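# Tie a tight knot in a rope with two arms

## Task

Use the two arms to make a knot in the rope and pull it snug so that it is firmly tightened.

## Robot and tools

Robot: two arms, left_arm and right_arm, each ending in a two-finger gripper with a wrist camera. Calibrated bases in the scene frame: left_arm at (+0.019, +0.254, 0) m, quat_wxyz (+1.000, 0, 0, +0.015); right_arm at (+0.026, -0.228, 0) m, quat_wxyz (+1.000, 0, 0, +0.026). A two-camera stand sits on the floor behind the arms. Cameras: cam_high, cam_low, cam_left_wrist, cam_right_wrist, each 672x504.

Scene frame: the origin is at table-top height, halfway between the nominal bases. +z points up, +x points out over the table, and left_arm is on the +y side. Arm names do not match image left and right. Each gripper's fingers point along its own +z and open and close along its y. end_effector_position (m) is the point between the pads, about 1 cm behind the tips. Printed positions and orientations may be off by a few cm, more at long reach.

Motion rows: every moving argument uses one row of 14 numbers in [-1, 1], covering both arms even if only one moves. The order is left_arm dx, dy, dz, rx, ry, rz, opening, then right_arm in the same order. dx..rz are offsets, not poses. They run along the scene-frame axes and count from that arm's Hand target at the start of the action or move. Rotation is about the Hand target position, and rx, ry, rz form one rotation vector. Scale: 1.0 = 0.6 m or 180 degrees. A translation longer than 1.0 may be shortened along its line. Sending the same offset again moves the arm again. Six zeros re-command the current Hand target. Opening is absolute: +1 is fully open (0.094 m) and -1 is closed. It is always a command, so repeat the present value to leave a gripper alone.

execute_actions(actions, cameras): actions is a list of actions. Each action is a table of up to 15 rows, one per 1/30 s step. A short table holds its last row for the rest of the 15 steps. Every row counts from the action's start pose, not from the previous row. An empty list returns the state plus images, the scene number and the task. cameras: names, ["all"], or []. An unknown name invalidates the call.

move(target, speed, blend, opening_speed, grip_force, blocking, cameras): straight-line paths toward the offset row(s). target is one 14-number row, or up to 15 rows that all count from the same starting Hand targets. speed is in m/s, from 0.002 to 2.9 (default 0.25), and turns are capped at twice that in rad/s. It can be one number or one per target. blend is a corner-rounding radius in m; 0 means stop at each target. opening_speed is in scale units per second, at least 0.2; use it for gentle closing. grip_force is newtons per pad, 10 to 50. It stays set and makes closing slow below full force. blocking=false returns after about 0.5 s while the move carries on. All paths together take at most 10 s. Moves do not avoid obstacles or the other arm. Fast moves lag and overshoot, and so does a nearly straight arm. Do not route a gripper close past its own base, since that can flip the shoulder.

Result: robot state, including end_effector_position/quat, Hand target, Tool commands, grip_measured, joint positions, velocities and torques. A move adds a line such as move: done / off_target / moving / held / fault, plus limits (paced = clipped, held = steps withheld). done means at rest within 10 mm and 2 degrees. Neither done nor off_target tells you about contact. Action calls also list some step positions.

wait(seconds 0-10): lets time pass with arms holding. stop(): brakes a running move. zoom_image(camera, region [x0,y0,x1,y1], at most 504x504): enlarges part of the newest image. finished_scene(scene 1-2): ends the scene for good. Make no further calls in that reply. Scene 1 is practice and may be skipped this way.

Behaviour: orientation commands are clipped to within 40 degrees of the measured orientation. Friction and gravity leave the gripper short, low or tilted. Check after each move and send the missing offset if needed. Small moves may fail or go sideways. An arm blocked by something keeps pushing, so command its target back past the gripper to release. grip_measured shows no stop at contact. Squeeze builds about 1 N per 0.001 below the touch reading, then jumps to the force limit. Release by commanding well above grip_measured.

Avoid: dropping the rope off the table, or leaving it off the table. Letting any rope part sink more than a finger's breadth below the table top. Letting go of moving parts. Fast impacts, hard pushes, and contact or pinching between the two grippers or arms (this can fail the scene). Strain on wrist-camera cables, which count as the hand. Arm stops. Holding stretched-out or straining poses for long: motors overheat (MOTOR HOT at 75 °C, fold fault at 90 °C, collapse at 100 °C). Brief external pushes on loose objects may occur. Finish only when the tight knot holds without the robot.

Each tool is called as name([rows], argument=value, ...), one row to a line, values as JSON.

## Session

execute_actions(actions=[], cameras=["cam_high","cam_right_wrist"])

Scene clock: 0.00 s.
left_arm: end_effector_position=(+0.4116, +0.2831, +0.1043) grip_measured=+1.000 end_effector_quat_wxyz=(+0.599, -0.048, +0.798, +0.037) | right_arm: end_effector_position=(+0.4242, -0.2220, +0.0974) grip_measured=+1.000 end_effector_quat_wxyz=(+0.589, +0.018, +0.806, -0.049)
Joint positions: left_arm=[0.006 1.523 0.344 0.895 -0.083 -0.022 0.094] | right_arm=[0.046 1.561 0.372 0.878 0.194 0.003 0.094]
Joint velocities: within noise
Joint torques (N m): no reading
Heat: left arm: 48 °C; right arm: 40 °C.
Hand target: left_arm +0.4123, +0.2832, +0.1051; +0.599, -0.048, +0.799, +0.037 | right_arm +0.4273, -0.2217, +0.1055; +0.599, +0.020, +0.799, -0.047
Tool commands: left_gripper/opening=+1.0 right_gripper/opening=+1.0
Images, in order (width x height): cam_high 672x504, cam_right_wrist 672x504.

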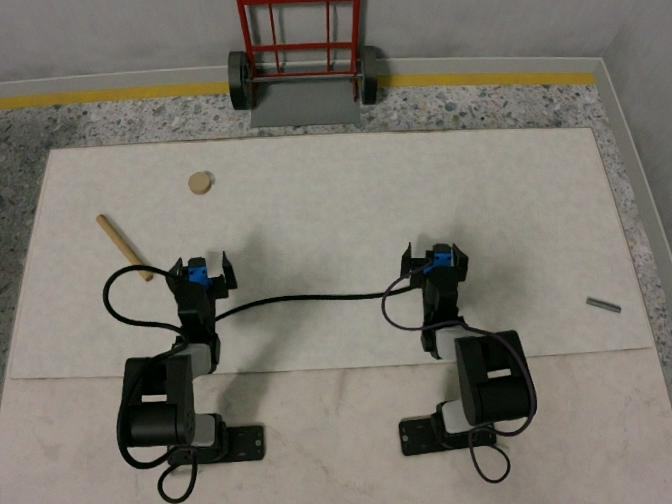

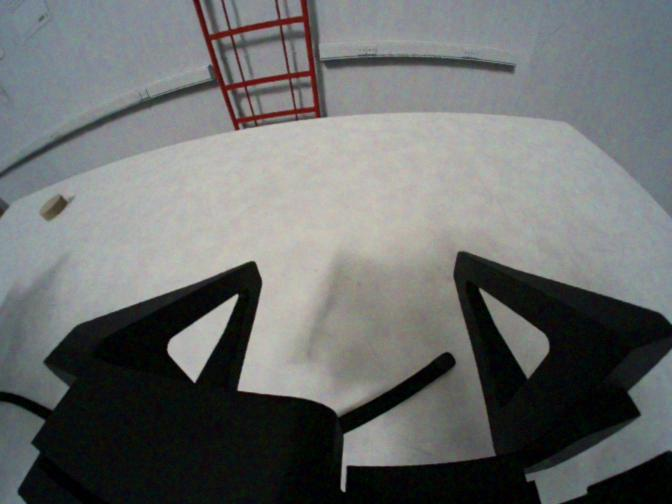

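move(target=[-0.22,0.048,-0.055,-0.4096,0.2267,0.5056,-0.1,-0.107,0.008,-0.06,0.3076,0.3131,-0.3640,-0.1], speed=0.7, cameras=["cam_high","cam_left_wrist","cam_right_wrist"])

Scene clock: 51.53 s.
left_arm: end_effector_position=(+0.2788, +0.3122, +0.0699) grip_measured=-0.098 end_effector_quat_wxyz=(-0.007, +0.839, -0.544, -0.001) | right_arm: end_effector_position=(+0.3576, -0.2164, +0.0679) grip_measured=-0.098 end_effector_quat_wxyz=(+0.001, +0.636, +0.772, -0.004)
Joint positions: left_arm=[0.181 1.567 1.089 -1.083 -0.011 -1.78 0.042] | right_arm=[-0.015 1.825 1.373 -1.122 0.007 1.415 0.042]
Joint torques (N m): left_arm=[0.77 -5.98 8.1 0.12 -0.03 -0.15] | right_arm=[-0.49 -7.04 7.88 0.22 0.14 0.22]
Heat: left arm: 50 °C; right arm: 44 °C.
Hand target: left_arm +0.2801, +0.3120, +0.0720; +0.001, +0.844, -0.537, +0.000 | right_arm +0.3631, -0.2169, +0.0695; +0.000, +0.642, +0.766, +0.000
Off the commanded pose: left_arm 0.003 m, 1 deg | right_arm 0.006 m, 1 deg.
move: done
Images, in order (width x height): cam_high 672x504, cam_left_wrist 672x504, cam_right_wrist 672x504.

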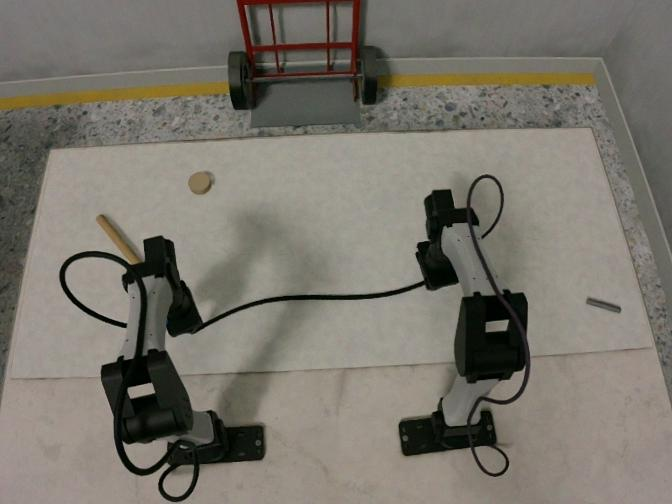

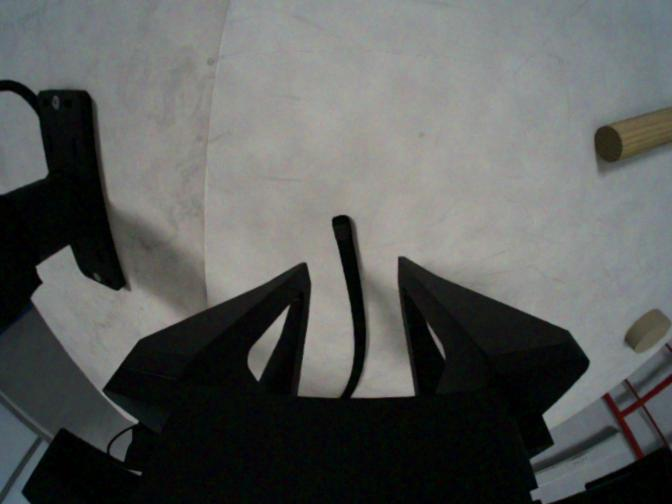

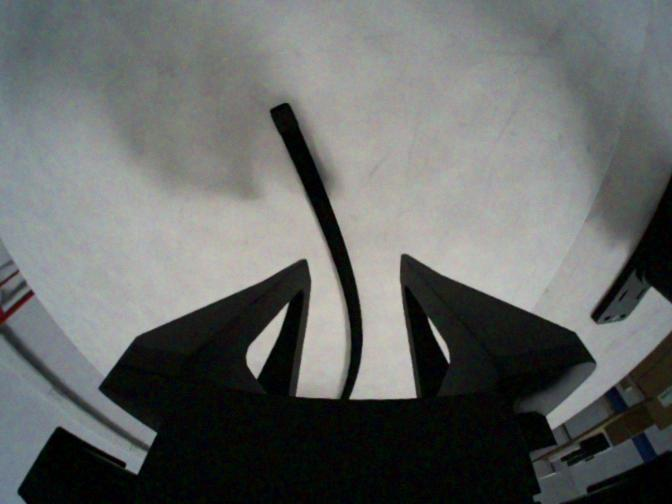

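move([
  [0.0125,-0.046,-0.1,0,0,0,-0.1,0.062,-0.048,-0.043,0,0,0.105,-0.1],
  [0.0125,-0.046,-0.1,0,0,0,-1,0.062,-0.048,-0.043,0,0,0.105,-0.1],
], speed=0.3, cameras=["cam_left_wrist","cam_right_wrist"])

Scene clock: 68.50 s.
left_arm: end_effector_position=(+0.2850, +0.2877, +0.0204) grip_measured=-0.823 end_effector_quat_wxyz=(-0.001, +0.843, -0.539, -0.005) | right_arm: end_effector_position=(+0.3915, -0.2445, +0.0431) grip_measured=-0.098 end_effector_quat_wxyz=(-0.006, +0.510, +0.860, -0.007)
Joint positions: left_arm=[0.088 1.654 0.971 -0.893 -0.009 -1.885 0.008] | right_arm=[-0.096 1.987 1.49 -1.092 0.006 1.026 0.042]
Joint torques (N m): left_arm=[-0.43 -5.86 4.51 0.69 -0.03 -0.13] | right_arm=[-0.44 -8.43 7.82 0.38 0.15 -0.04]
Heat: left arm: 50 °C; right arm: 45 °C.
Hand target: left_arm +0.2877, +0.2844, +0.0120; +0.001, +0.844, -0.537, +0.000 | right_arm +0.4003, -0.2458, +0.0437; +0.000, +0.508, +0.861, +0.000
Off the commanded pose: left_arm 0.009 m, 1 deg | right_arm 0.009 m, 1 deg.
move: done; target 2's new opening was sent with left_arm's hand 0.012 m and 1 deg from that target
Images, in order (width x height): cam_left_wrist 672x504, cam_right_wrist 672x504.

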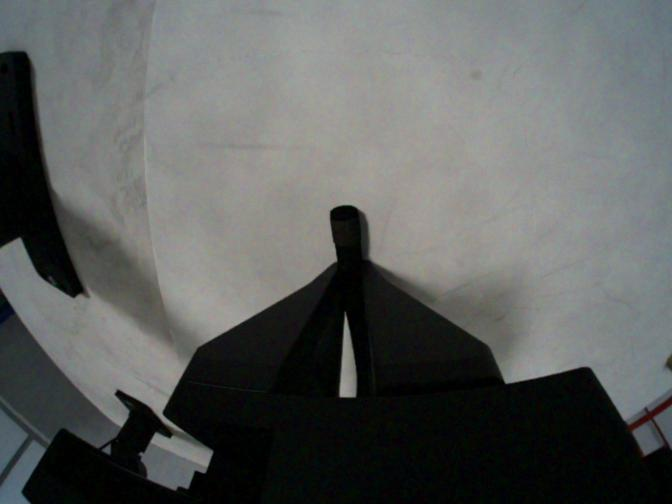

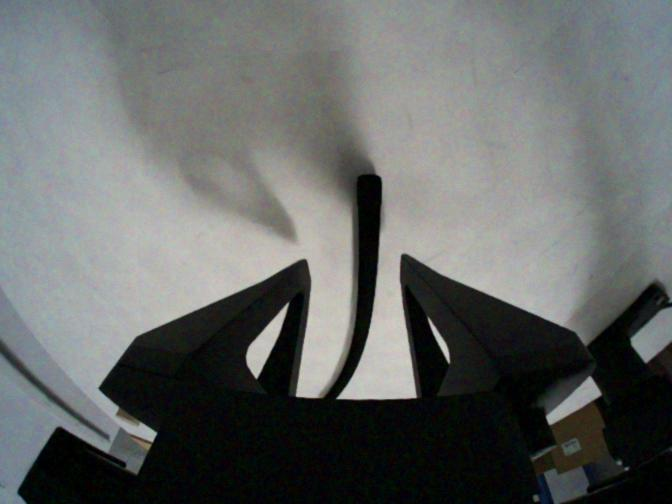

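move([
  [0,0,0,0,0,0,-1,-0.008,-0.005,-0.066,0,0,0,-0.1],
  [0,0,0,0,0,0,-1,-0.008,-0.005,-0.066,0,0,0,-1],
  [0.01,-0.03,0.02,0,0,0,-1,-0.01,-0.03,0.05,0,0,0,-1],
  [0.037,-0.107,0.02,0,0,0,-1,-0.014,-0.12,0.06,0,0,0,-1],
  [0.037,-0.107,0.02,0,0,0,-1,0.08,0.081,0.07,0,0,0.283,-1],
  [0.037,-0.107,0.02,0,0,0,-1,0.13,0.351,0.075,0,0,0.728,-1],
  [0.037,-0.107,0.02,0,0,0,-1,0.061,0.538,0.075,0,0,-0.994,-1],
  [0.037,-0.107,0.0,0,0,0,-1,-0.157,0.571,0.04,0,0,-0.783,-1],
  [0.037,-0.107,0.0,0,0,0,-1,-0.36,0.588,-0.005,0,0,-0.689,-1],
  [0.037,-0.107,0.0,0,0,0,-1,-0.36,0.588,-0.06,0,0,-0.689,-1],
  [0.037,-0.107,0.0,0,0,0,-1,-0.36,0.588,-0.06,0,0,-0.689,-0.3],
  [0.037,-0.107,0.0,0,0,0,-1,-0.36,0.588,0.08,0,0,-0.689,-0.3],
], blend=[0,0,0.02,0.03,0.04,0.05,0.05,0.03,0,0,0,0], speed=[0.3,0.3,0.3,0.35,0.55,0.55,0.55,0.5,0.4,0.3,0.3,0.4], cameras=["cam_high","cam_right_wrist"])

Scene clock: 138.63 s.
left_arm: end_effector_position=(+0.3088, +0.2220, +0.0225) grip_measured=-0.823 end_effector_quat_wxyz=(+0.000, +0.834, -0.552, +0.004) | right_arm: end_effector_position=(+0.3526, +0.0770, +0.0360) grip_measured=-0.836 end_effector_quat_wxyz=(+0.072, +0.930, -0.359, -0.034)
Joint positions: left_arm=[-0.14 1.723 1.058 -0.898 0.004 -2.082 0.008] | right_arm=[0.698 2.518 2.33 -1.542 0.002 -1.655 0.008]
Joint torques (N m): left_arm=[0.24 -8.44 5.83 0.32 -0.12 -0.01] | right_arm=[-0.32 -13.33 6.98 0.07 0.12 0.11]
Heat: left arm: 52 °C; right arm: 51 °C.
Hand target: left_arm +0.3088, +0.2220, +0.0225; +0.000, +0.834, -0.552, +0.004 (not the last commanded pose) | right_arm +0.3580, +0.0801, +0.0377; +0.062, +0.929, -0.363, -0.029 (not the last commanded pose)
Tool commands: left_gripper/opening=-1.0 right_gripper/opening=-1.0
Off the commanded pose: left_arm 0.011 m, 2 deg | right_arm 0.180 m, 38 deg.
move: held (left_arm, right_arm; a check stopped the path); path passed 7 of 12 targets; target 11's new opening was not sent; blend cut to 0.0272 m at target 4; target 2's new opening was sent with right_arm's hand 0.015 m and 0 deg from that target; limits=held
pose unreachable (left arm): on one or more control steps of this call, first in action 0 (counted from 0), this arm could not follow its commanded pose, so it was not sent that pose on those steps. It may still have moved: this result reports where it is.
cause: moving toward the commanded pose would bring a part of the arm too close to another arm (this arm's wrist (the part past joint 4) and the right arm's wrist (the part past joint 4), along the way the arms are being sent, or toward where that arm still pushes).
pose unreachable (right arm): on one or more control steps of this call, first in action 0 (counted from 0), this arm could not follow its commanded pose, so it was not sent that pose on those steps. It may still have moved: this result reports where it is.
cause: moving toward the commanded pose would bring a part of the arm too close to another arm (this arm's wrist (the part past joint 4) and the left arm's wrist (the part past joint 4), at the place that arm is still heading or pushing toward).
Images, in order (width x height): cam_high 672x504, cam_right_wrist 672x504.

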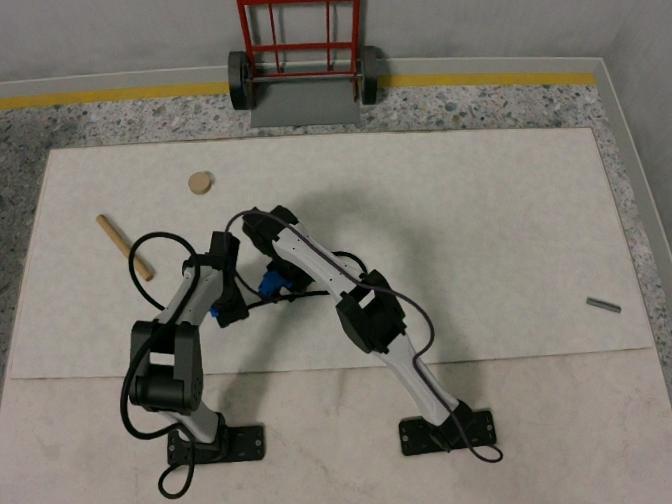

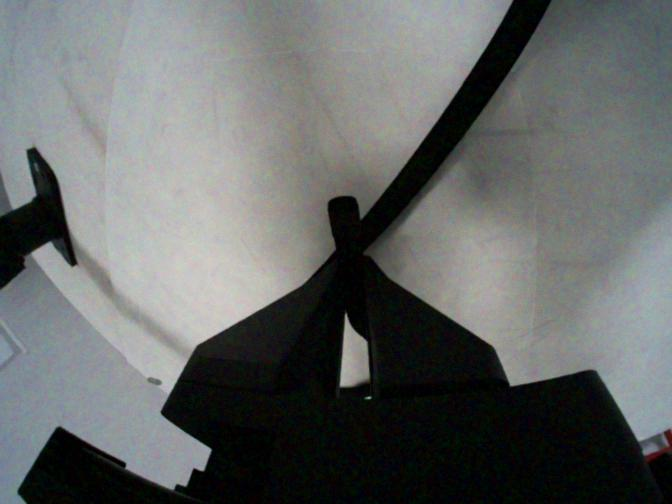

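move([
  [0,0,-0.01,0,0,0,-0.3,0,0,0.02,0,0,0,-1],
  [0,0.03,0.1,0,0,0,-0.3,0,0,0.06,0,0,0,-1],
  [-0.148,0.18,0.16,0,0,0,-0.3,0,0,0.06,0,0,0,-1],
  [-0.148,0.18,0.16,0,0,0,-0.3,-0.087,0.033,0.045,0.0373,-0.0239,0.1543,-1],
  [-0.148,0.18,0.16,0,0,0,-0.3,-0.273,0.045,0.0,0.0373,-0.0239,0.1543,-1],
  [-0.148,0.18,0.16,0,0,0,-0.3,-0.273,0.045,-0.05,0.0373,-0.0239,0.1543,-1],
  [-0.148,0.18,0.16,0,0,0,-0.3,-0.273,0.045,-0.05,0.0373,-0.0239,0.1543,-0.3],
  [-0.148,0.18,0.16,0,0,0,-0.3,-0.273,0.045,0.08,0.0373,-0.0239,0.1543,-0.3],
], blend=[0,0.02,0.02,0.02,0,0,0,0], speed=[0.3,0.4,0.5,0.4,0.35,0.3,0.3,0.4], cameras=["cam_high","cam_right_wrist"])

Scene clock: 172.13 s.
left_arm: end_effector_position=(+0.2264, +0.3317, +0.1194) grip_measured=-0.302 end_effector_quat_wxyz=(-0.010, +0.835, -0.551, +0.010) | right_arm: end_effector_position=(+0.1900, +0.1034, +0.0677) grip_measured=-0.302 end_effector_quat_wxyz=(+0.022, +0.992, -0.122, -0.007)
Joint positions: left_arm=[0.329 1.352 1.097 -1.288 0.004 -1.616 0.033] | right_arm=[1.058 2.007 1.618 -1.228 0.001 -1.787 0.033]
Joint torques (N m): left_arm=[0.72 -5.44 5.86 0.2 -0.1 0.08] | right_arm=[-0.53 -13.27 7.39 0.08 0.1 0.15]
Heat: left arm: 55 °C; right arm: 67 °C.
Hand target: left_arm +0.2200, +0.3300, +0.1185; +0.000, +0.834, -0.552, +0.004 | right_arm +0.1941, +0.1071, +0.0857; -0.001, +0.992, -0.129, +0.000
Off the commanded pose: left_arm 0.007 m, 1 deg | right_arm 0.019 m, 3 deg.
move: off_target (right_arm); target 7's new opening was sent with right_arm's hand 0.012 m and 2 deg from that target
Images, in order (width x height): cam_high 672x504, cam_right_wrist 672x504.

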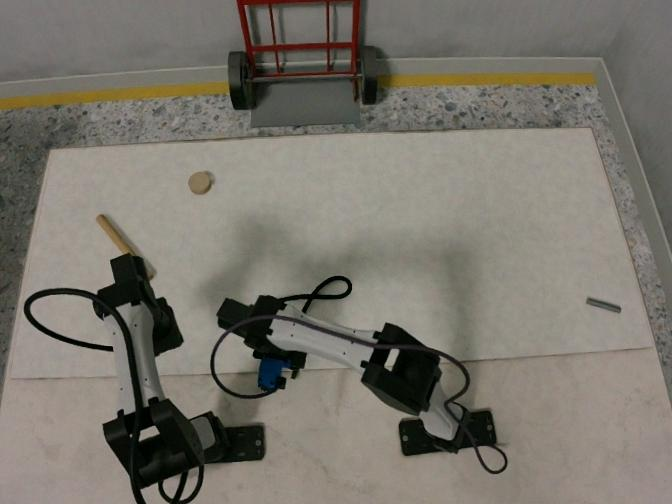

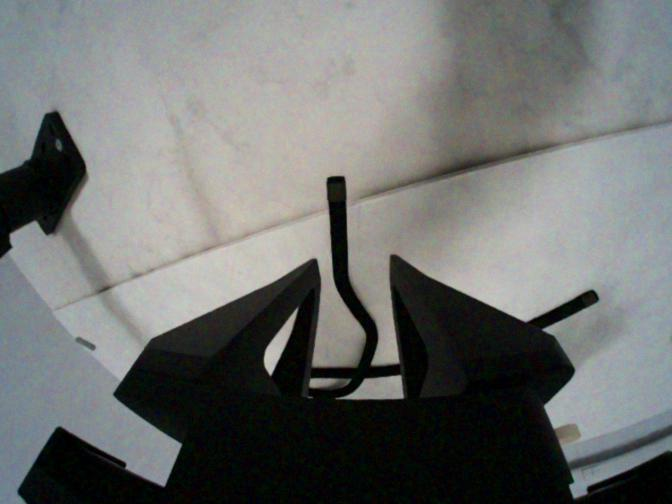

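move([
  [0,0,0,0,0,0,-0.3,0.008,-0.015,0.0,0,0,-0.5,-0.1],
  [0,0,0,0,0,0,-0.3,0.013,-0.0285,-0.03,0,0,-1.0,-0.1],
  [0,0,0,0,0,0,-0.3,0.013,-0.0285,-0.136,0,0,-1.0,-0.1],
  [0,0,0,0,0,0,-0.3,0.013,-0.0285,-0.136,0,0,-1.0,-1],
  [0,0,0,0,0,0,-0.3,0.013,-0.03,-0.085,0,0,-0.95,-1],
  [0,0,0,0,0,0,-0.3,0.02,-0.095,-0.085,0,0,-0.589,-1],
  [0,0,0,0,0,0,-0.3,0.10,-0.165,-0.093,0,0,-0.017,-1],
  [0,0,0,0,0,0,-0.3,0.10,-0.165,-0.13,0,0,-0.017,-1],
  [0,0,0,0,0,0,-0.3,0.10,-0.165,-0.13,0,0,-0.017,-0.3],
  [0,0,0,0,0,0,-0.3,0.10,-0.165,0.0,0,0,-0.017,-0.3],
], blend=[0.01,0,0,0,0.01,0.03,0,0,0,0], speed=[0.9,0.9,0.3,0.3,0.3,0.6,0.6,0.3,0.3,0.4], cameras=["cam_high","cam_right_wrist"])

Scene clock: 215.73 s.
left_arm: end_effector_position=(+0.2264, +0.3317, +0.1194) grip_measured=-0.302 end_effector_quat_wxyz=(-0.010, +0.835, -0.551, +0.010) | right_arm: end_effector_position=(+0.2494, +0.0067, +0.0723) grip_measured=-0.302 end_effector_quat_wxyz=(+0.015, +0.987, -0.157, -0.010)
Joint positions: left_arm=[0.329 1.352 1.097 -1.288 0.004 -1.616 0.033] | right_arm=[0.757 1.821 1.385 -1.17 0.001 -2.017 0.033]
Joint torques (N m): left_arm=[0.72 -5.45 5.87 0.2 -0.1 0.07] | right_arm=[-0.66 -10.78 7.25 0.13 0.11 -0.08]
Heat: left arm: 52 °C; right arm: 70 °C.
Hand target: left_arm +0.2200, +0.3300, +0.1185; +0.000, +0.834, -0.552, +0.004 | right_arm +0.2541, +0.0081, +0.0857; -0.001, +0.988, -0.156, +0.000
Off the commanded pose: left_arm 0.007 m, 1 deg | right_arm 0.014 m, 2 deg.
move: off_target (right_arm); target 4's new opening was sent with right_arm's hand 0.018 m and 2 deg from that target
Images, in order (width x height): cam_high 672x504, cam_right_wrist 672x504.

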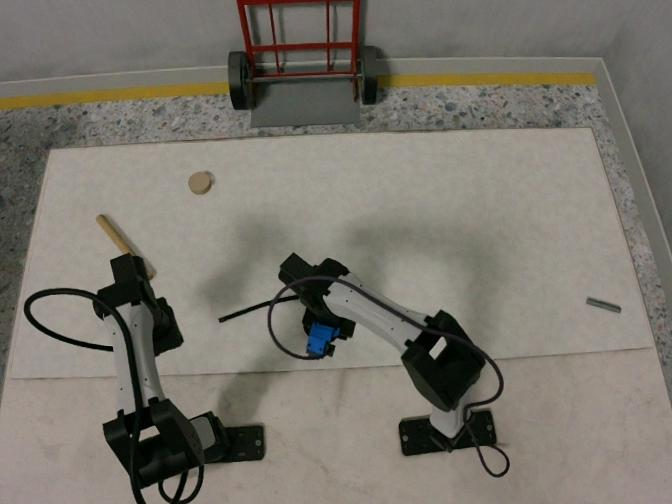

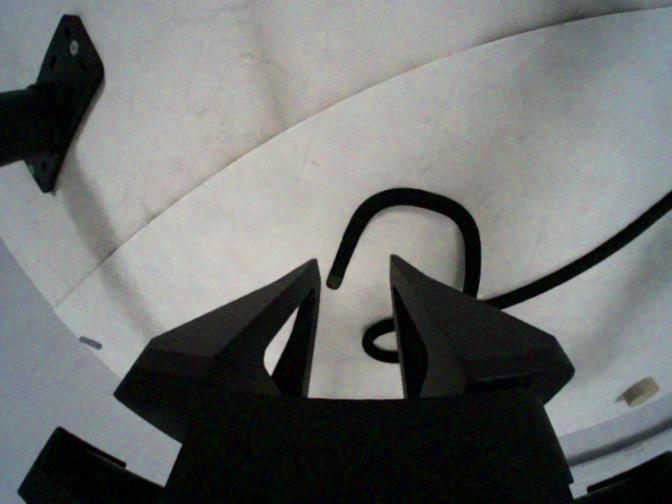

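move(target=[0,0,0,0,0,0,-0.3,-0.05,-0.28,0.06,0,0,-0.85,-0.3], speed=0.8, cameras=["cam_high","cam_right_wrist"])

zoom_image(camera="cam_high", region=[205, 250, 385, 370])

Scene clock: 229.17 s.
left_arm: end_effector_position=(+0.2264, +0.3317, +0.1194) grip_measured=-0.302 end_effector_quat_wxyz=(-0.010, +0.835, -0.551, +0.010) | right_arm: end_effector_position=(+0.2265, -0.1576, +0.1182) grip_measured=-0.302 end_effector_quat_wxyz=(-0.007, -0.087, +0.996, -0.001)
Joint positions: left_arm=[0.329 1.352 1.097 -1.288 0.004 -1.616 0.033] | right_arm=[0.282 1.357 1.096 -1.323 -0.001 0.161 0.033]
Joint torques (N m): left_arm=[0.72 -5.42 5.87 0.2 -0.1 0.08] | right_arm=[-0.39 -6.2 5.61 0.28 0.21 0.19]
Heat: left arm: 52 °C; right arm: 68 °C.
Hand target: left_arm +0.2200, +0.3300, +0.1185; +0.000, +0.834, -0.552, +0.004 | right_arm +0.2242, -0.1599, +0.1218; +0.000, -0.079, +0.997, -0.001
Off the commanded pose: left_arm 0.007 m, 1 deg | right_arm 0.005 m, 1 deg.
move: done
Images, in order (width x height): cam_high 672x504, cam_right_wrist 672x504.

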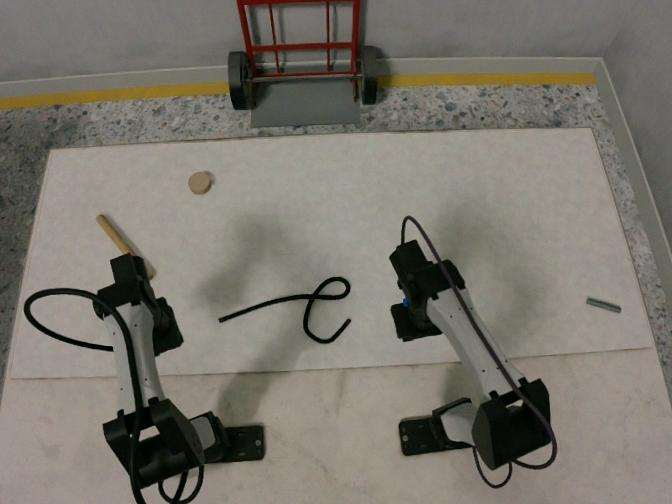

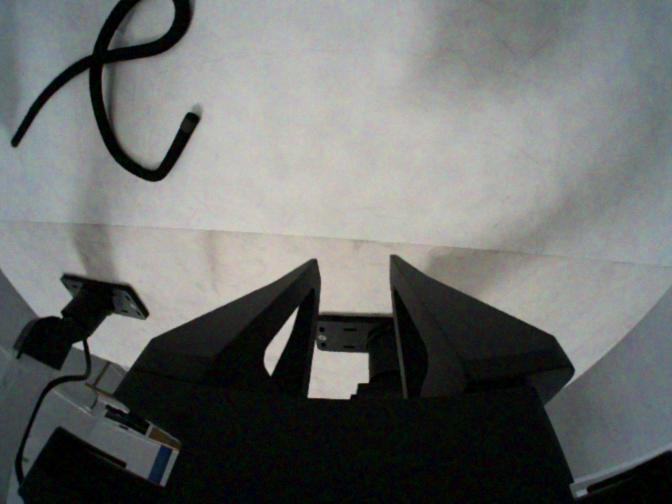

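Scaled by 2.800 from the camera's 672x504 image, which has a finer 960x720 frame.

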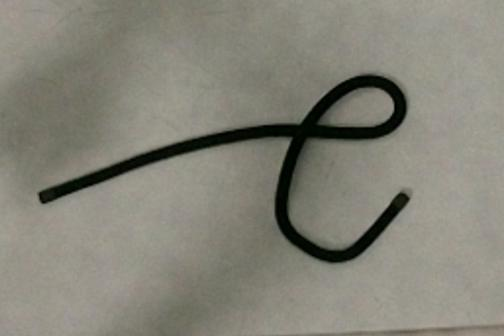

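move([
  [0,0,0,0,0,0,-0.3,0.063,0.24,-0.12,0,0,-0.3,-0.1],
  [0,0,0,0,0,0,-0.3,0.063,0.24,-0.196,0,0,-0.3,-0.1],
  [0,0,0,0,0,0,-0.3,0.063,0.24,-0.196,0,0,-0.3,-1],
  [0,0,0,0,0,0,-0.3,0.063,0.24,-0.15,0,0,-0.27,-1],
  [0,0,0,0,0,0,-0.3,0.1255,0.265,-0.15,0,0,0.033,-1],
  [0,0,0,0,0,0,-0.3,0.1255,0.265,-0.19,0,0,0.033,-1],
  [0,0,0,0,0,0,-0.3,0.1255,0.265,-0.19,0,0,0.033,-0.3],
  [0,0,0,0,0,0,-0.3,0.11,0.25,-0.06,0,0,0.033,-0.3],
  [0,0,0,0,0,0,-0.3,0.01,0.016,0.0,0,0,0,-0.3],
], blend=[0.02,0,0,0.01,0,0,0,0.03,0], speed=[0.5,0.3,0.3,0.3,0.5,0.3,0.3,0.4,0.5], cameras=["cam_high","cam_right_wrist"])

zoom_image(camera="cam_high", region=[205, 250, 385, 370])

Scene clock: 291.83 s.
left_arm: end_effector_position=(+0.2264, +0.3317, +0.1194) grip_measured=-0.302 end_effector_quat_wxyz=(-0.010, +0.835, -0.551, +0.010) | right_arm: end_effector_position=(+0.2320, -0.1478, +0.1204) grip_measured=-0.302 end_effector_quat_wxyz=(+0.000, -0.077, +0.997, -0.001)
Joint positions: left_arm=[0.329 1.352 1.097 -1.288 0.004 -1.616 0.033] | right_arm=[0.317 1.378 1.121 -1.315 0.001 0.215 0.033]
Joint torques (N m): left_arm=[0.73 -5.45 5.86 0.2 -0.1 0.08] | right_arm=[-0.58 -5.24 5.71 0.3 0.2 -0.07]
Heat: left arm: 51 °C; right arm: 54 °C.
Hand target: left_arm +0.2200, +0.3300, +0.1185; +0.000, +0.834, -0.552, +0.004 | right_arm +0.2301, -0.1503, +0.1217; +0.000, -0.079, +0.997, -0.001
Off the commanded pose: left_arm 0.007 m, 1 deg | right_arm 0.003 m, 0 deg.
move: done; target 3's new opening was sent with right_arm's hand 0.015 m and 1 deg from that target; target 7's new opening was sent with right_arm's hand 0.013 m and 0 deg from that target
Images, in order (width x height): cam_high 672x504, cam_right_wrist 672x504.

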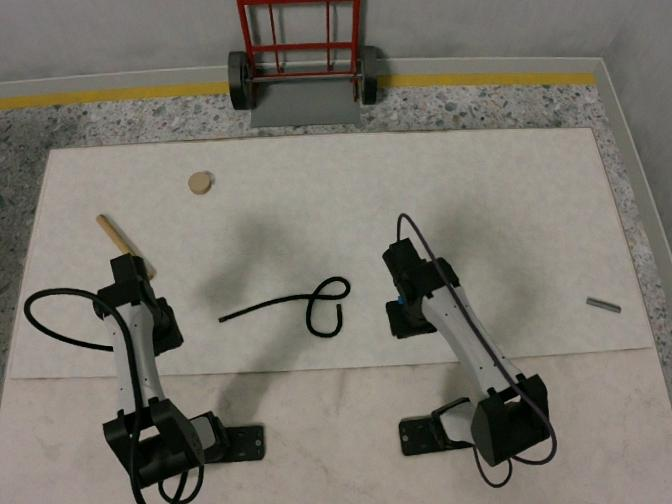

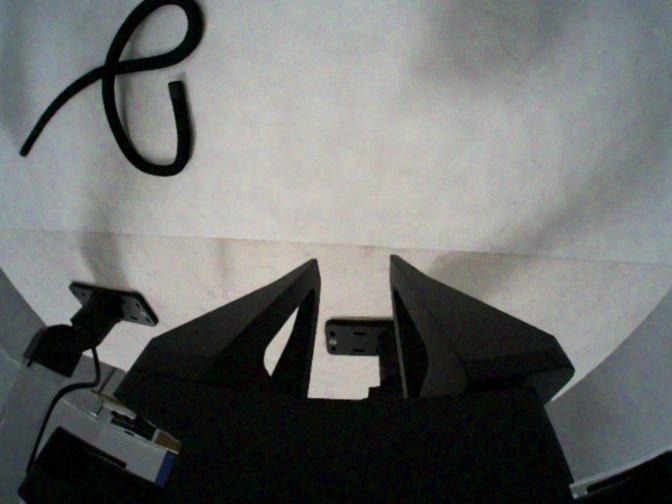

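Scaled by 2.800 from the camera's 672x504 image, which has a finer 960x720 frame.

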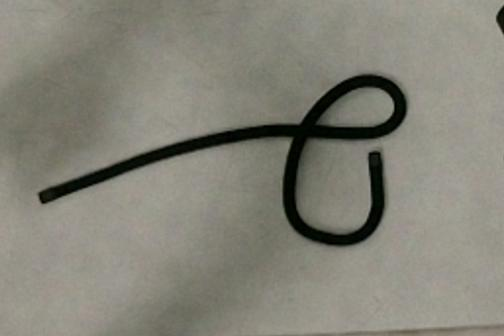

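move([
  [0.142,-0.168,-0.1,0,0,-0.028,-0.1,0.1957,0.2105,-0.11,0,0,-0.411,-0.3],
  [0.142,-0.168,-0.1,0,0,-0.028,-0.1,0.1957,0.2105,-0.196,0,0,-0.411,-0.3],
  [0.142,-0.168,-0.1,0,0,-0.028,-0.1,0.1957,0.2105,-0.196,0,0,-0.411,-1],
  [0.142,-0.168,-0.1,0,0,-0.028,-0.1,0.19,0.21,-0.09,0,0,-0.411,-1],
  [0.142,-0.168,-0.1,0,0,-0.028,-0.1,0.0765,0.1905,-0.09,0,0,-0.411,-1],
  [0.142,-0.168,-0.1,0,0,-0.028,-0.1,0.0765,0.1905,-0.19,0,0,-0.411,-1],
  [0.142,-0.168,-0.1,0,0,-0.028,-0.1,0.0765,0.1905,-0.19,0,0,-0.411,-0.4],
  [0.142,-0.168,-0.1,0,0,-0.028,-0.1,0.0765,0.1905,-0.04,0,0,-0.411,-0.4],
  [0.142,-0.168,-0.1,0,0,-0.028,-0.1,0.0,-0.03,0.0,0,0,0,-0.4],
], blend=[0.02,0,0,0.01,0.01,0,0,0.03,0], speed=[0.5,0.3,0.3,0.25,0.25,0.25,0.3,0.4,0.5], cameras=["cam_high","cam_left_wrist","cam_right_wrist"])

zoom_image(camera="cam_high", region=[205, 250, 385, 370])

Scene clock: 337.37 s.
left_arm: end_effector_position=(+0.2954, +0.2312, +0.0570) grip_measured=-0.102 end_effector_quat_wxyz=(+0.006, +0.807, -0.591, -0.006) | right_arm: end_effector_position=(+0.2331, -0.1673, +0.1184) grip_measured=-0.402 end_effector_quat_wxyz=(-0.005, -0.078, +0.997, -0.006)
Joint positions: left_arm=[-0.112 1.646 1.117 -1.058 0.004 -1.958 0.042] | right_arm=[0.239 1.368 1.105 -1.32 0.01 0.136 0.028]
Joint torques (N m): left_arm=[-0.17 -6.71 7.91 0.43 -0.12 -0.14] | right_arm=[-0.59 -6.26 5.57 0.28 0.09 -0.04]
Heat: left arm: 51 °C; right arm: 52 °C.
Hand target: left_arm +0.3052, +0.2292, +0.0585; +0.000, +0.809, -0.588, +0.004 | right_arm +0.2301, -0.1683, +0.1217; +0.000, -0.079, +0.997, -0.001
Off the commanded pose: left_arm 0.010 m, 1 deg | right_arm 0.004 m, 1 deg.
move: done; target 3's new opening was sent with right_arm's hand 0.016 m and 1 deg from that target; target 7's new opening was sent with right_arm's hand 0.016 m and 3 deg from that target
Images, in order (width x height): cam_high 672x504, cam_left_wrist 672x504, cam_right_wrist 672x504.

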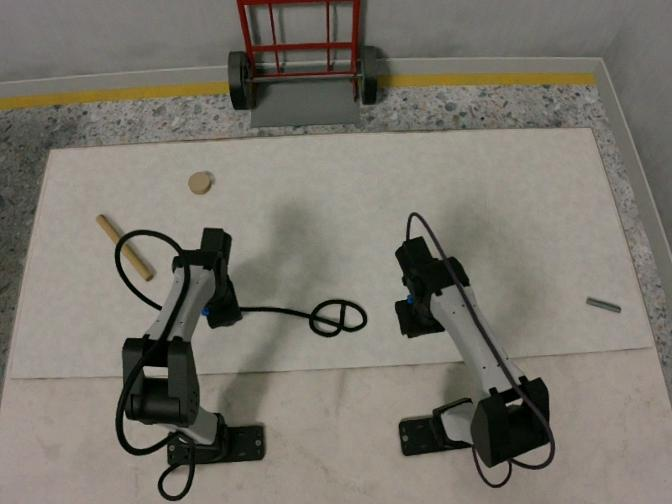

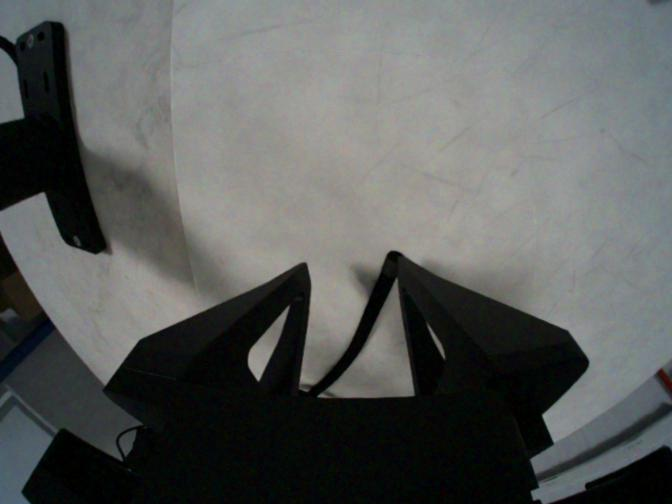

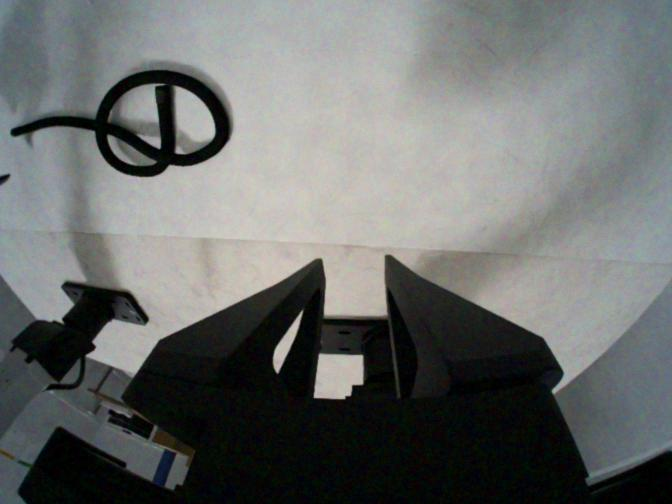

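Scaled by 2.800 from the camera's 672x504 image, which has a finer 960x720 frame.

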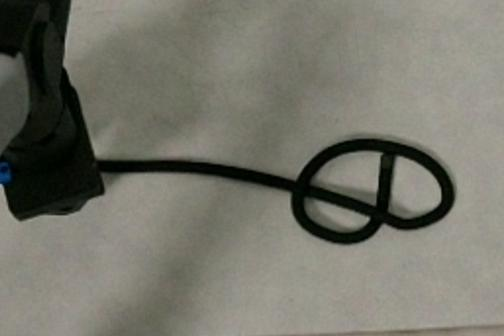

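zoom_image(camera="cam_right_wrist", region=[80, 50, 250, 200])

Scaled by 2.965 from the camera's 672x504 image, which has a finer 960x720 frame.

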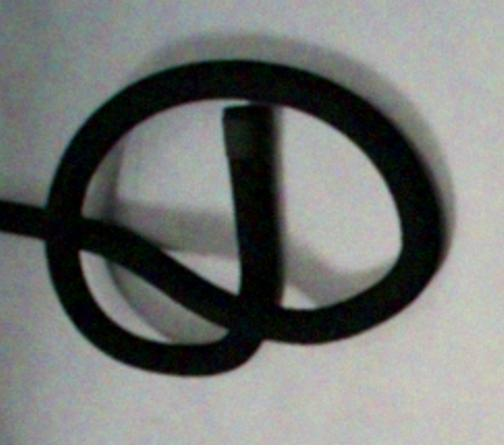

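move([
  [0.044,-0.064,-0.01,0,0,-0.128,-0.1,0.1132,0.2488,-0.12,0,0,-0.094,-0.2],
  [0.044,-0.064,-0.079,0,0,-0.128,-0.1,0.1132,0.2488,-0.196,0,0,-0.094,-0.2],
  [0.044,-0.064,-0.079,0,0,-0.128,-1,0.1132,0.2488,-0.196,0,0,-0.094,-1],
  [0.044,-0.064,-0.06,0,0,-0.128,-1,0.1132,0.2488,-0.075,0,0,-0.094,-1],
  [0.044,-0.02,-0.05,0,0,-0.128,-1,0.11,0.11,-0.065,0,0,-0.2,-1],
], blend=[0.01,0,0,0.02,0], speed=[0.45,0.25,0.3,0.2,0.2], cameras=["cam_high","cam_left_wrist","cam_right_wrist"])

zoom_image(camera="cam_high", region=[205, 250, 430, 370])

Scene clock: 380.27 s.
left_arm: end_effector_position=(+0.3329, +0.2119, +0.0235) grip_measured=-0.821 end_effector_quat_wxyz=(-0.005, -0.675, +0.738, -0.008) | right_arm: end_effector_position=(+0.2964, -0.0994, +0.0734) grip_measured=-0.833 end_effector_quat_wxyz=(-0.013, +0.225, +0.974, -0.006)
Joint positions: left_arm=[-0.154 1.813 1.173 -0.925 0.019 -1.605 0.008] | right_arm=[0.385 1.723 1.27 -1.146 -0.008 0.893 0.008]
Joint torques (N m): left_arm=[1.1 -10.82 6.24 0.16 -0.25 0.08] | right_arm=[-0.31 -10.69 5.45 0.22 0.31 0.19]
Heat: left arm: 51 °C; right arm: 52 °C.
Hand target: left_arm +0.3316, +0.2172, +0.0285; -0.001, -0.675, +0.738, -0.004 | right_arm +0.2961, -0.1023, +0.0826; +0.000, +0.233, +0.973, -0.001
Off the commanded pose: left_arm 0.007 m, 1 deg | right_arm 0.010 m, 2 deg.
move: done; target 3's new opening was sent with right_arm's hand 0.016 m and 1 deg from that target
Images, in order (width x height): cam_high 672x504, cam_left_wrist 672x504, cam_right_wrist 672x504.

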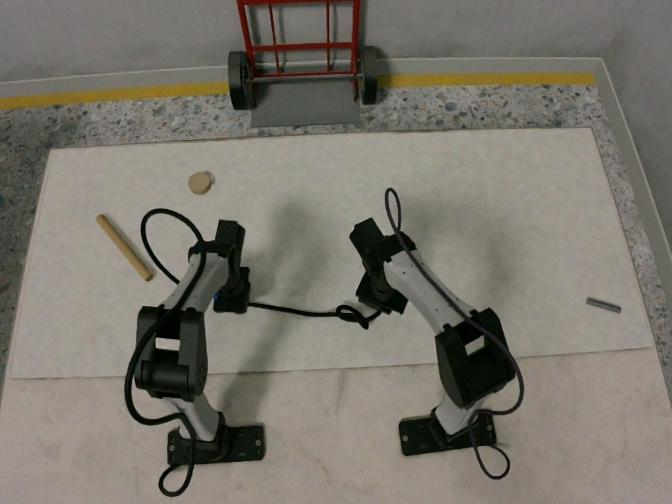

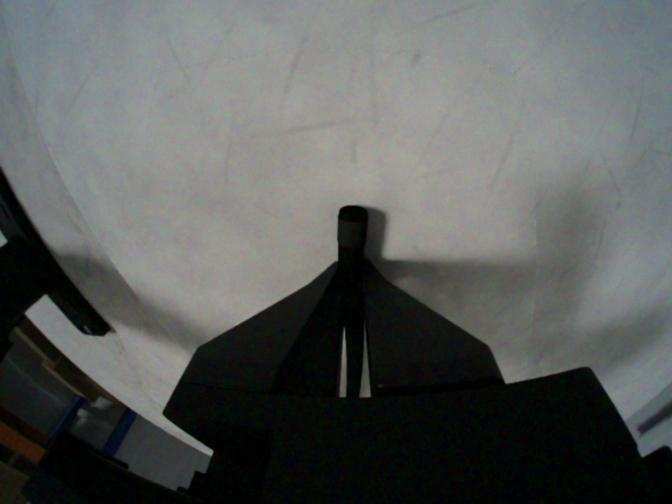

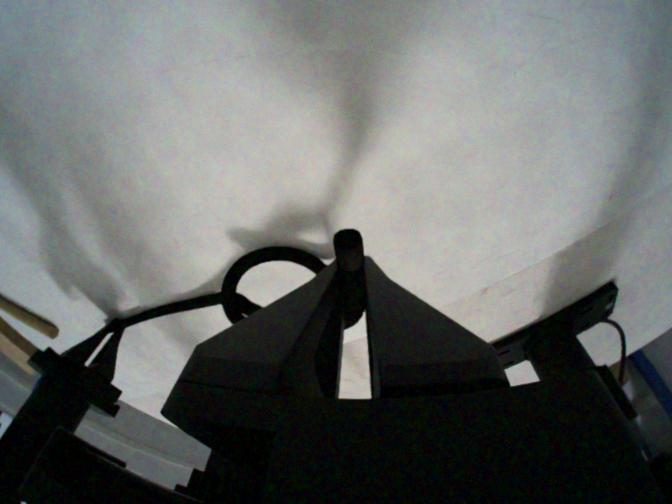

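Scaled by 2.240 from the camera's 672x504 image, which has a finer 960x720 frame.

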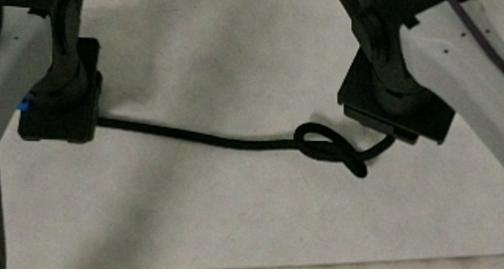

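move([
  [0,0.02,0.01,0,0,0.01,-1,0.02,-0.1,-0.03,0,0,-0.3,-1],
  [0,0.03,0.01,0,0,0.01,-1,0.03,-0.2,-0.05,0,0,-0.33,-1],
], blend=[0.03,0], speed=0.2, cameras=["cam_high","cam_right_wrist"])

zoom_image(camera="cam_high", region=[225, 240, 465, 380])

Scene clock: 394.37 s.
left_arm: end_effector_position=(+0.3302, +0.2291, +0.0250) grip_measured=-0.821 end_effector_quat_wxyz=(-0.012, -0.686, +0.728, -0.004) | right_arm: end_effector_position=(+0.3108, -0.2188, +0.0456) grip_measured=-0.833 end_effector_quat_wxyz=(-0.018, +0.685, +0.728, -0.009)
Joint positions: left_arm=[-0.099 1.808 1.173 -0.945 0.023 -1.58 0.008] | right_arm=[-0.029 1.709 1.139 -1.039 -0.012 1.534 0.008]
Joint torques (N m): left_arm=[1.26 -11.58 6.84 0.11 -0.28 0.08] | right_arm=[-0.44 -9.7 5.33 0.32 0.35 -0.07]
Heat: left arm: 55 °C; right arm: 54 °C.
Hand target: left_arm +0.3316, +0.2352, +0.0345; +0.001, +0.687, -0.727, +0.004 | right_arm +0.3140, -0.2223, +0.0526; -0.001, +0.684, +0.730, -0.001
Off the commanded pose: left_arm 0.011 m, 1 deg | right_arm 0.009 m, 2 deg.
move: off_target (left_arm)
Images, in order (width x height): cam_high 672x504, cam_right_wrist 672x504.

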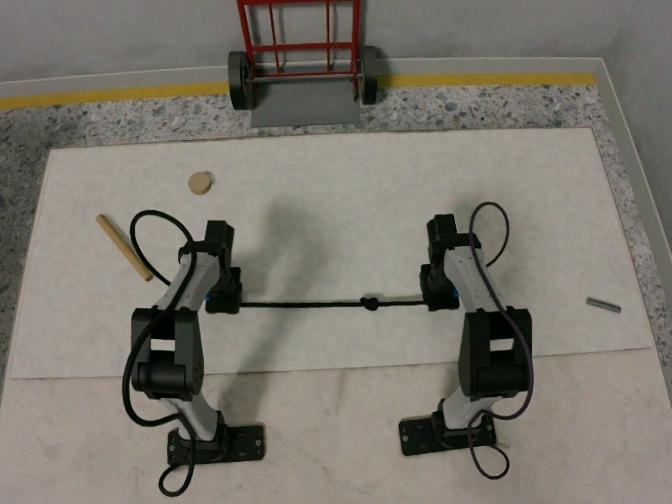

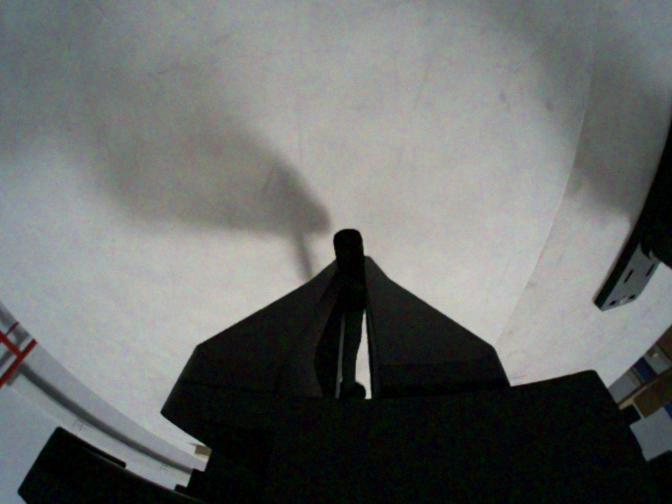

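Scaled by 2.100 from the camera's 672x504 image, which has a finer 960x720 frame.

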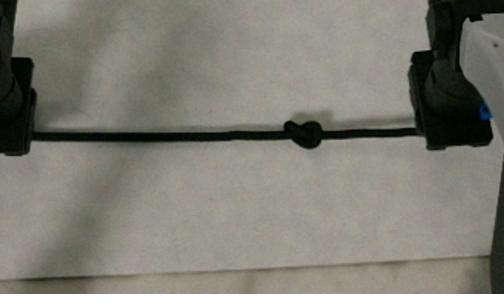

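move(target=[0,0.04,-0.01,0,0,0,-1,0,-0.05,-0.01,0,0,0,-1], speed=0.15, cameras=["cam_high"])

zoom_image(camera="cam_high", region=[325, 275, 415, 330])

Scene clock: 400.53 s.
left_arm: end_effector_position=(+0.3310, +0.2345, +0.0256) grip_measured=-0.821 end_effector_quat_wxyz=(-0.035, -0.678, +0.733, -0.029) | right_arm: end_effector_position=(+0.3120, -0.2281, +0.0435) grip_measured=-0.833 end_effector_quat_wxyz=(-0.040, +0.677, +0.734, +0.023)
Joint positions: left_arm=[-0.044 1.808 1.173 -0.945 0.09 -1.506 0.008] | right_arm=[-0.106 1.709 1.128 -1.022 -0.086 1.434 0.008]
Joint torques (N m): left_arm=[3.21 -10.97 5.56 0.32 -0.91 0.06] | right_arm=[-2.29 -8.77 5.35 0.38 1.18 -0.03]
Heat: left arm: 55 °C; right arm: 56 °C.
Hand target: left_arm +0.3316, +0.2592, +0.0285; +0.001, +0.687, -0.727, +0.004 | right_arm +0.3141, -0.2523, +0.0467; -0.001, +0.684, +0.730, -0.001
Off the commanded pose: left_arm 0.025 m, 5 deg | right_arm 0.024 m, 5 deg.
move: off_target (left_arm, right_arm)
Images, in order (width x height): cam_high 672x504.

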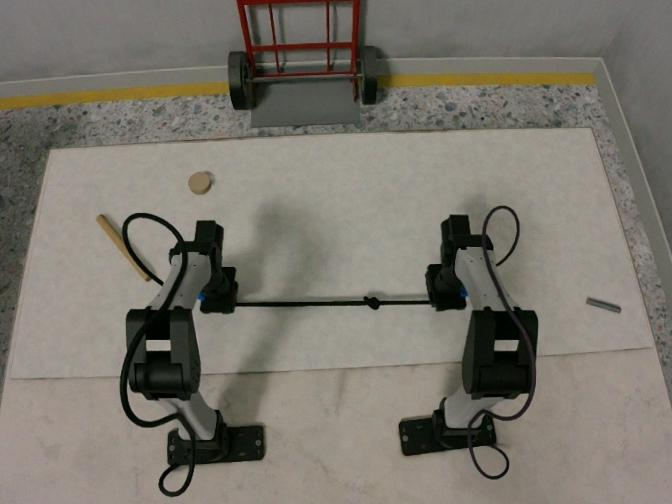

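Scaled by 5.600 from the camera's 672x504 image, which has a finer 960x720 frame.

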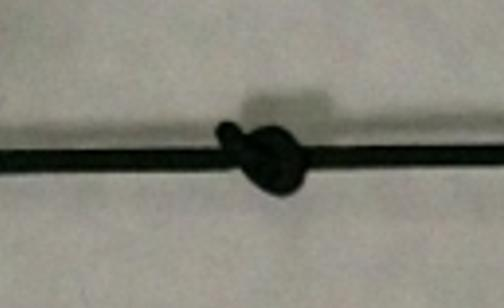

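move([
  [0,-0.035,-0.01,0,0,0,-1,0,0.035,-0.03,0,0,0,-1],
  [0,-0.04,-0.028,0,0,0,-1,0,0.04,-0.065,0,0,0,-1],
  [0,-0.04,-0.028,0,0,0,-0.2,0,0.04,-0.065,0,0,0,-0.2],
  [0,-0.04,0.1,0,0,0,-0.2,0,0.04,0.08,0,0,0,-0.2],
  [-0.1,0.05,0.13,0,0,0,-0.2,-0.1,-0.03,0.12,0,0,0,-0.2],
], blend=[0,0,0,0.03,0], speed=[0.15,0.2,0.3,0.25,0.4], cameras=["cam_high"])

zoom_image(camera="cam_high", region=[195, 270, 475, 340])

Scene clock: 415.50 s.
left_arm: end_effector_position=(+0.2795, +0.2880, +0.1070) grip_measured=-0.202 end_effector_quat_wxyz=(-0.004, +0.689, -0.724, +0.015) | right_arm: end_effector_position=(+0.2577, -0.2682, +0.1167) grip_measured=-0.202 end_effector_quat_wxyz=(-0.004, +0.685, +0.728, +0.002)
Joint positions: left_arm=[0.11 1.517 1.189 -1.219 0.019 -1.38 0.038] | right_arm=[-0.231 1.437 1.155 -1.294 -0.007 1.331 0.037]
Joint torques (N m): left_arm=[0.35 -7.73 5.49 0.2 -0.23 0.1] | right_arm=[-0.54 -6.12 5.63 0.24 0.31 -0.04]
Heat: left arm: 57 °C; right arm: 57 °C.
Hand target: left_arm +0.2716, +0.2892, +0.1065; +0.001, +0.687, -0.727, +0.004 | right_arm +0.2541, -0.2703, +0.1187; -0.001, +0.684, +0.729, +0.000
Off the commanded pose: left_arm 0.008 m, 1 deg | right_arm 0.005 m, 0 deg.
move: done; target 3's new opening was sent with right_arm's hand 0.011 m and 2 deg from that target
Images, in order (width x height): cam_high 672x504.

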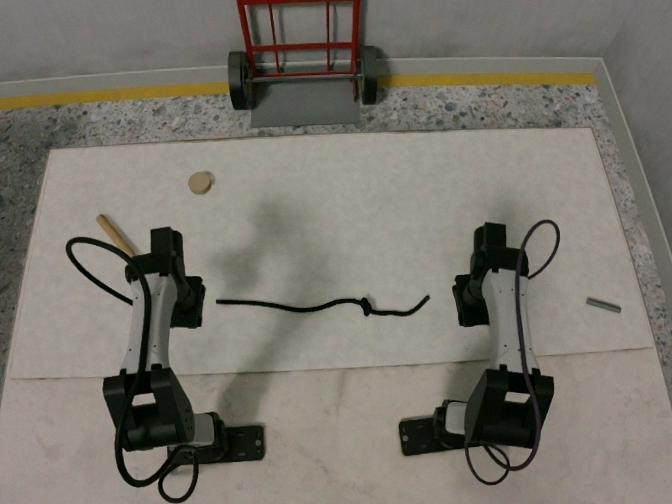

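Scaled by 1.800 from the camera's 672x504 image, which has a finer 960x720 frame.

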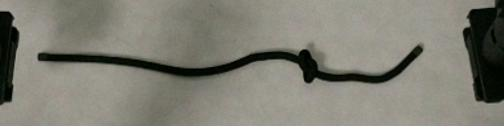

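zoom_image(camera="cam_high", region=[340, 285, 395, 325])

Scaled by 9.164 from the camera's 672x504 image, which has a finer 960x720 frame.

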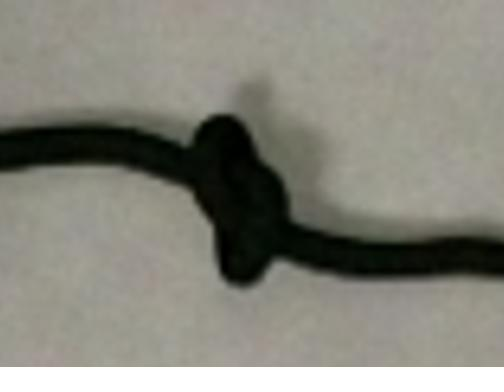

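finished_scene(scene=2)

The scene is finished: the task was done.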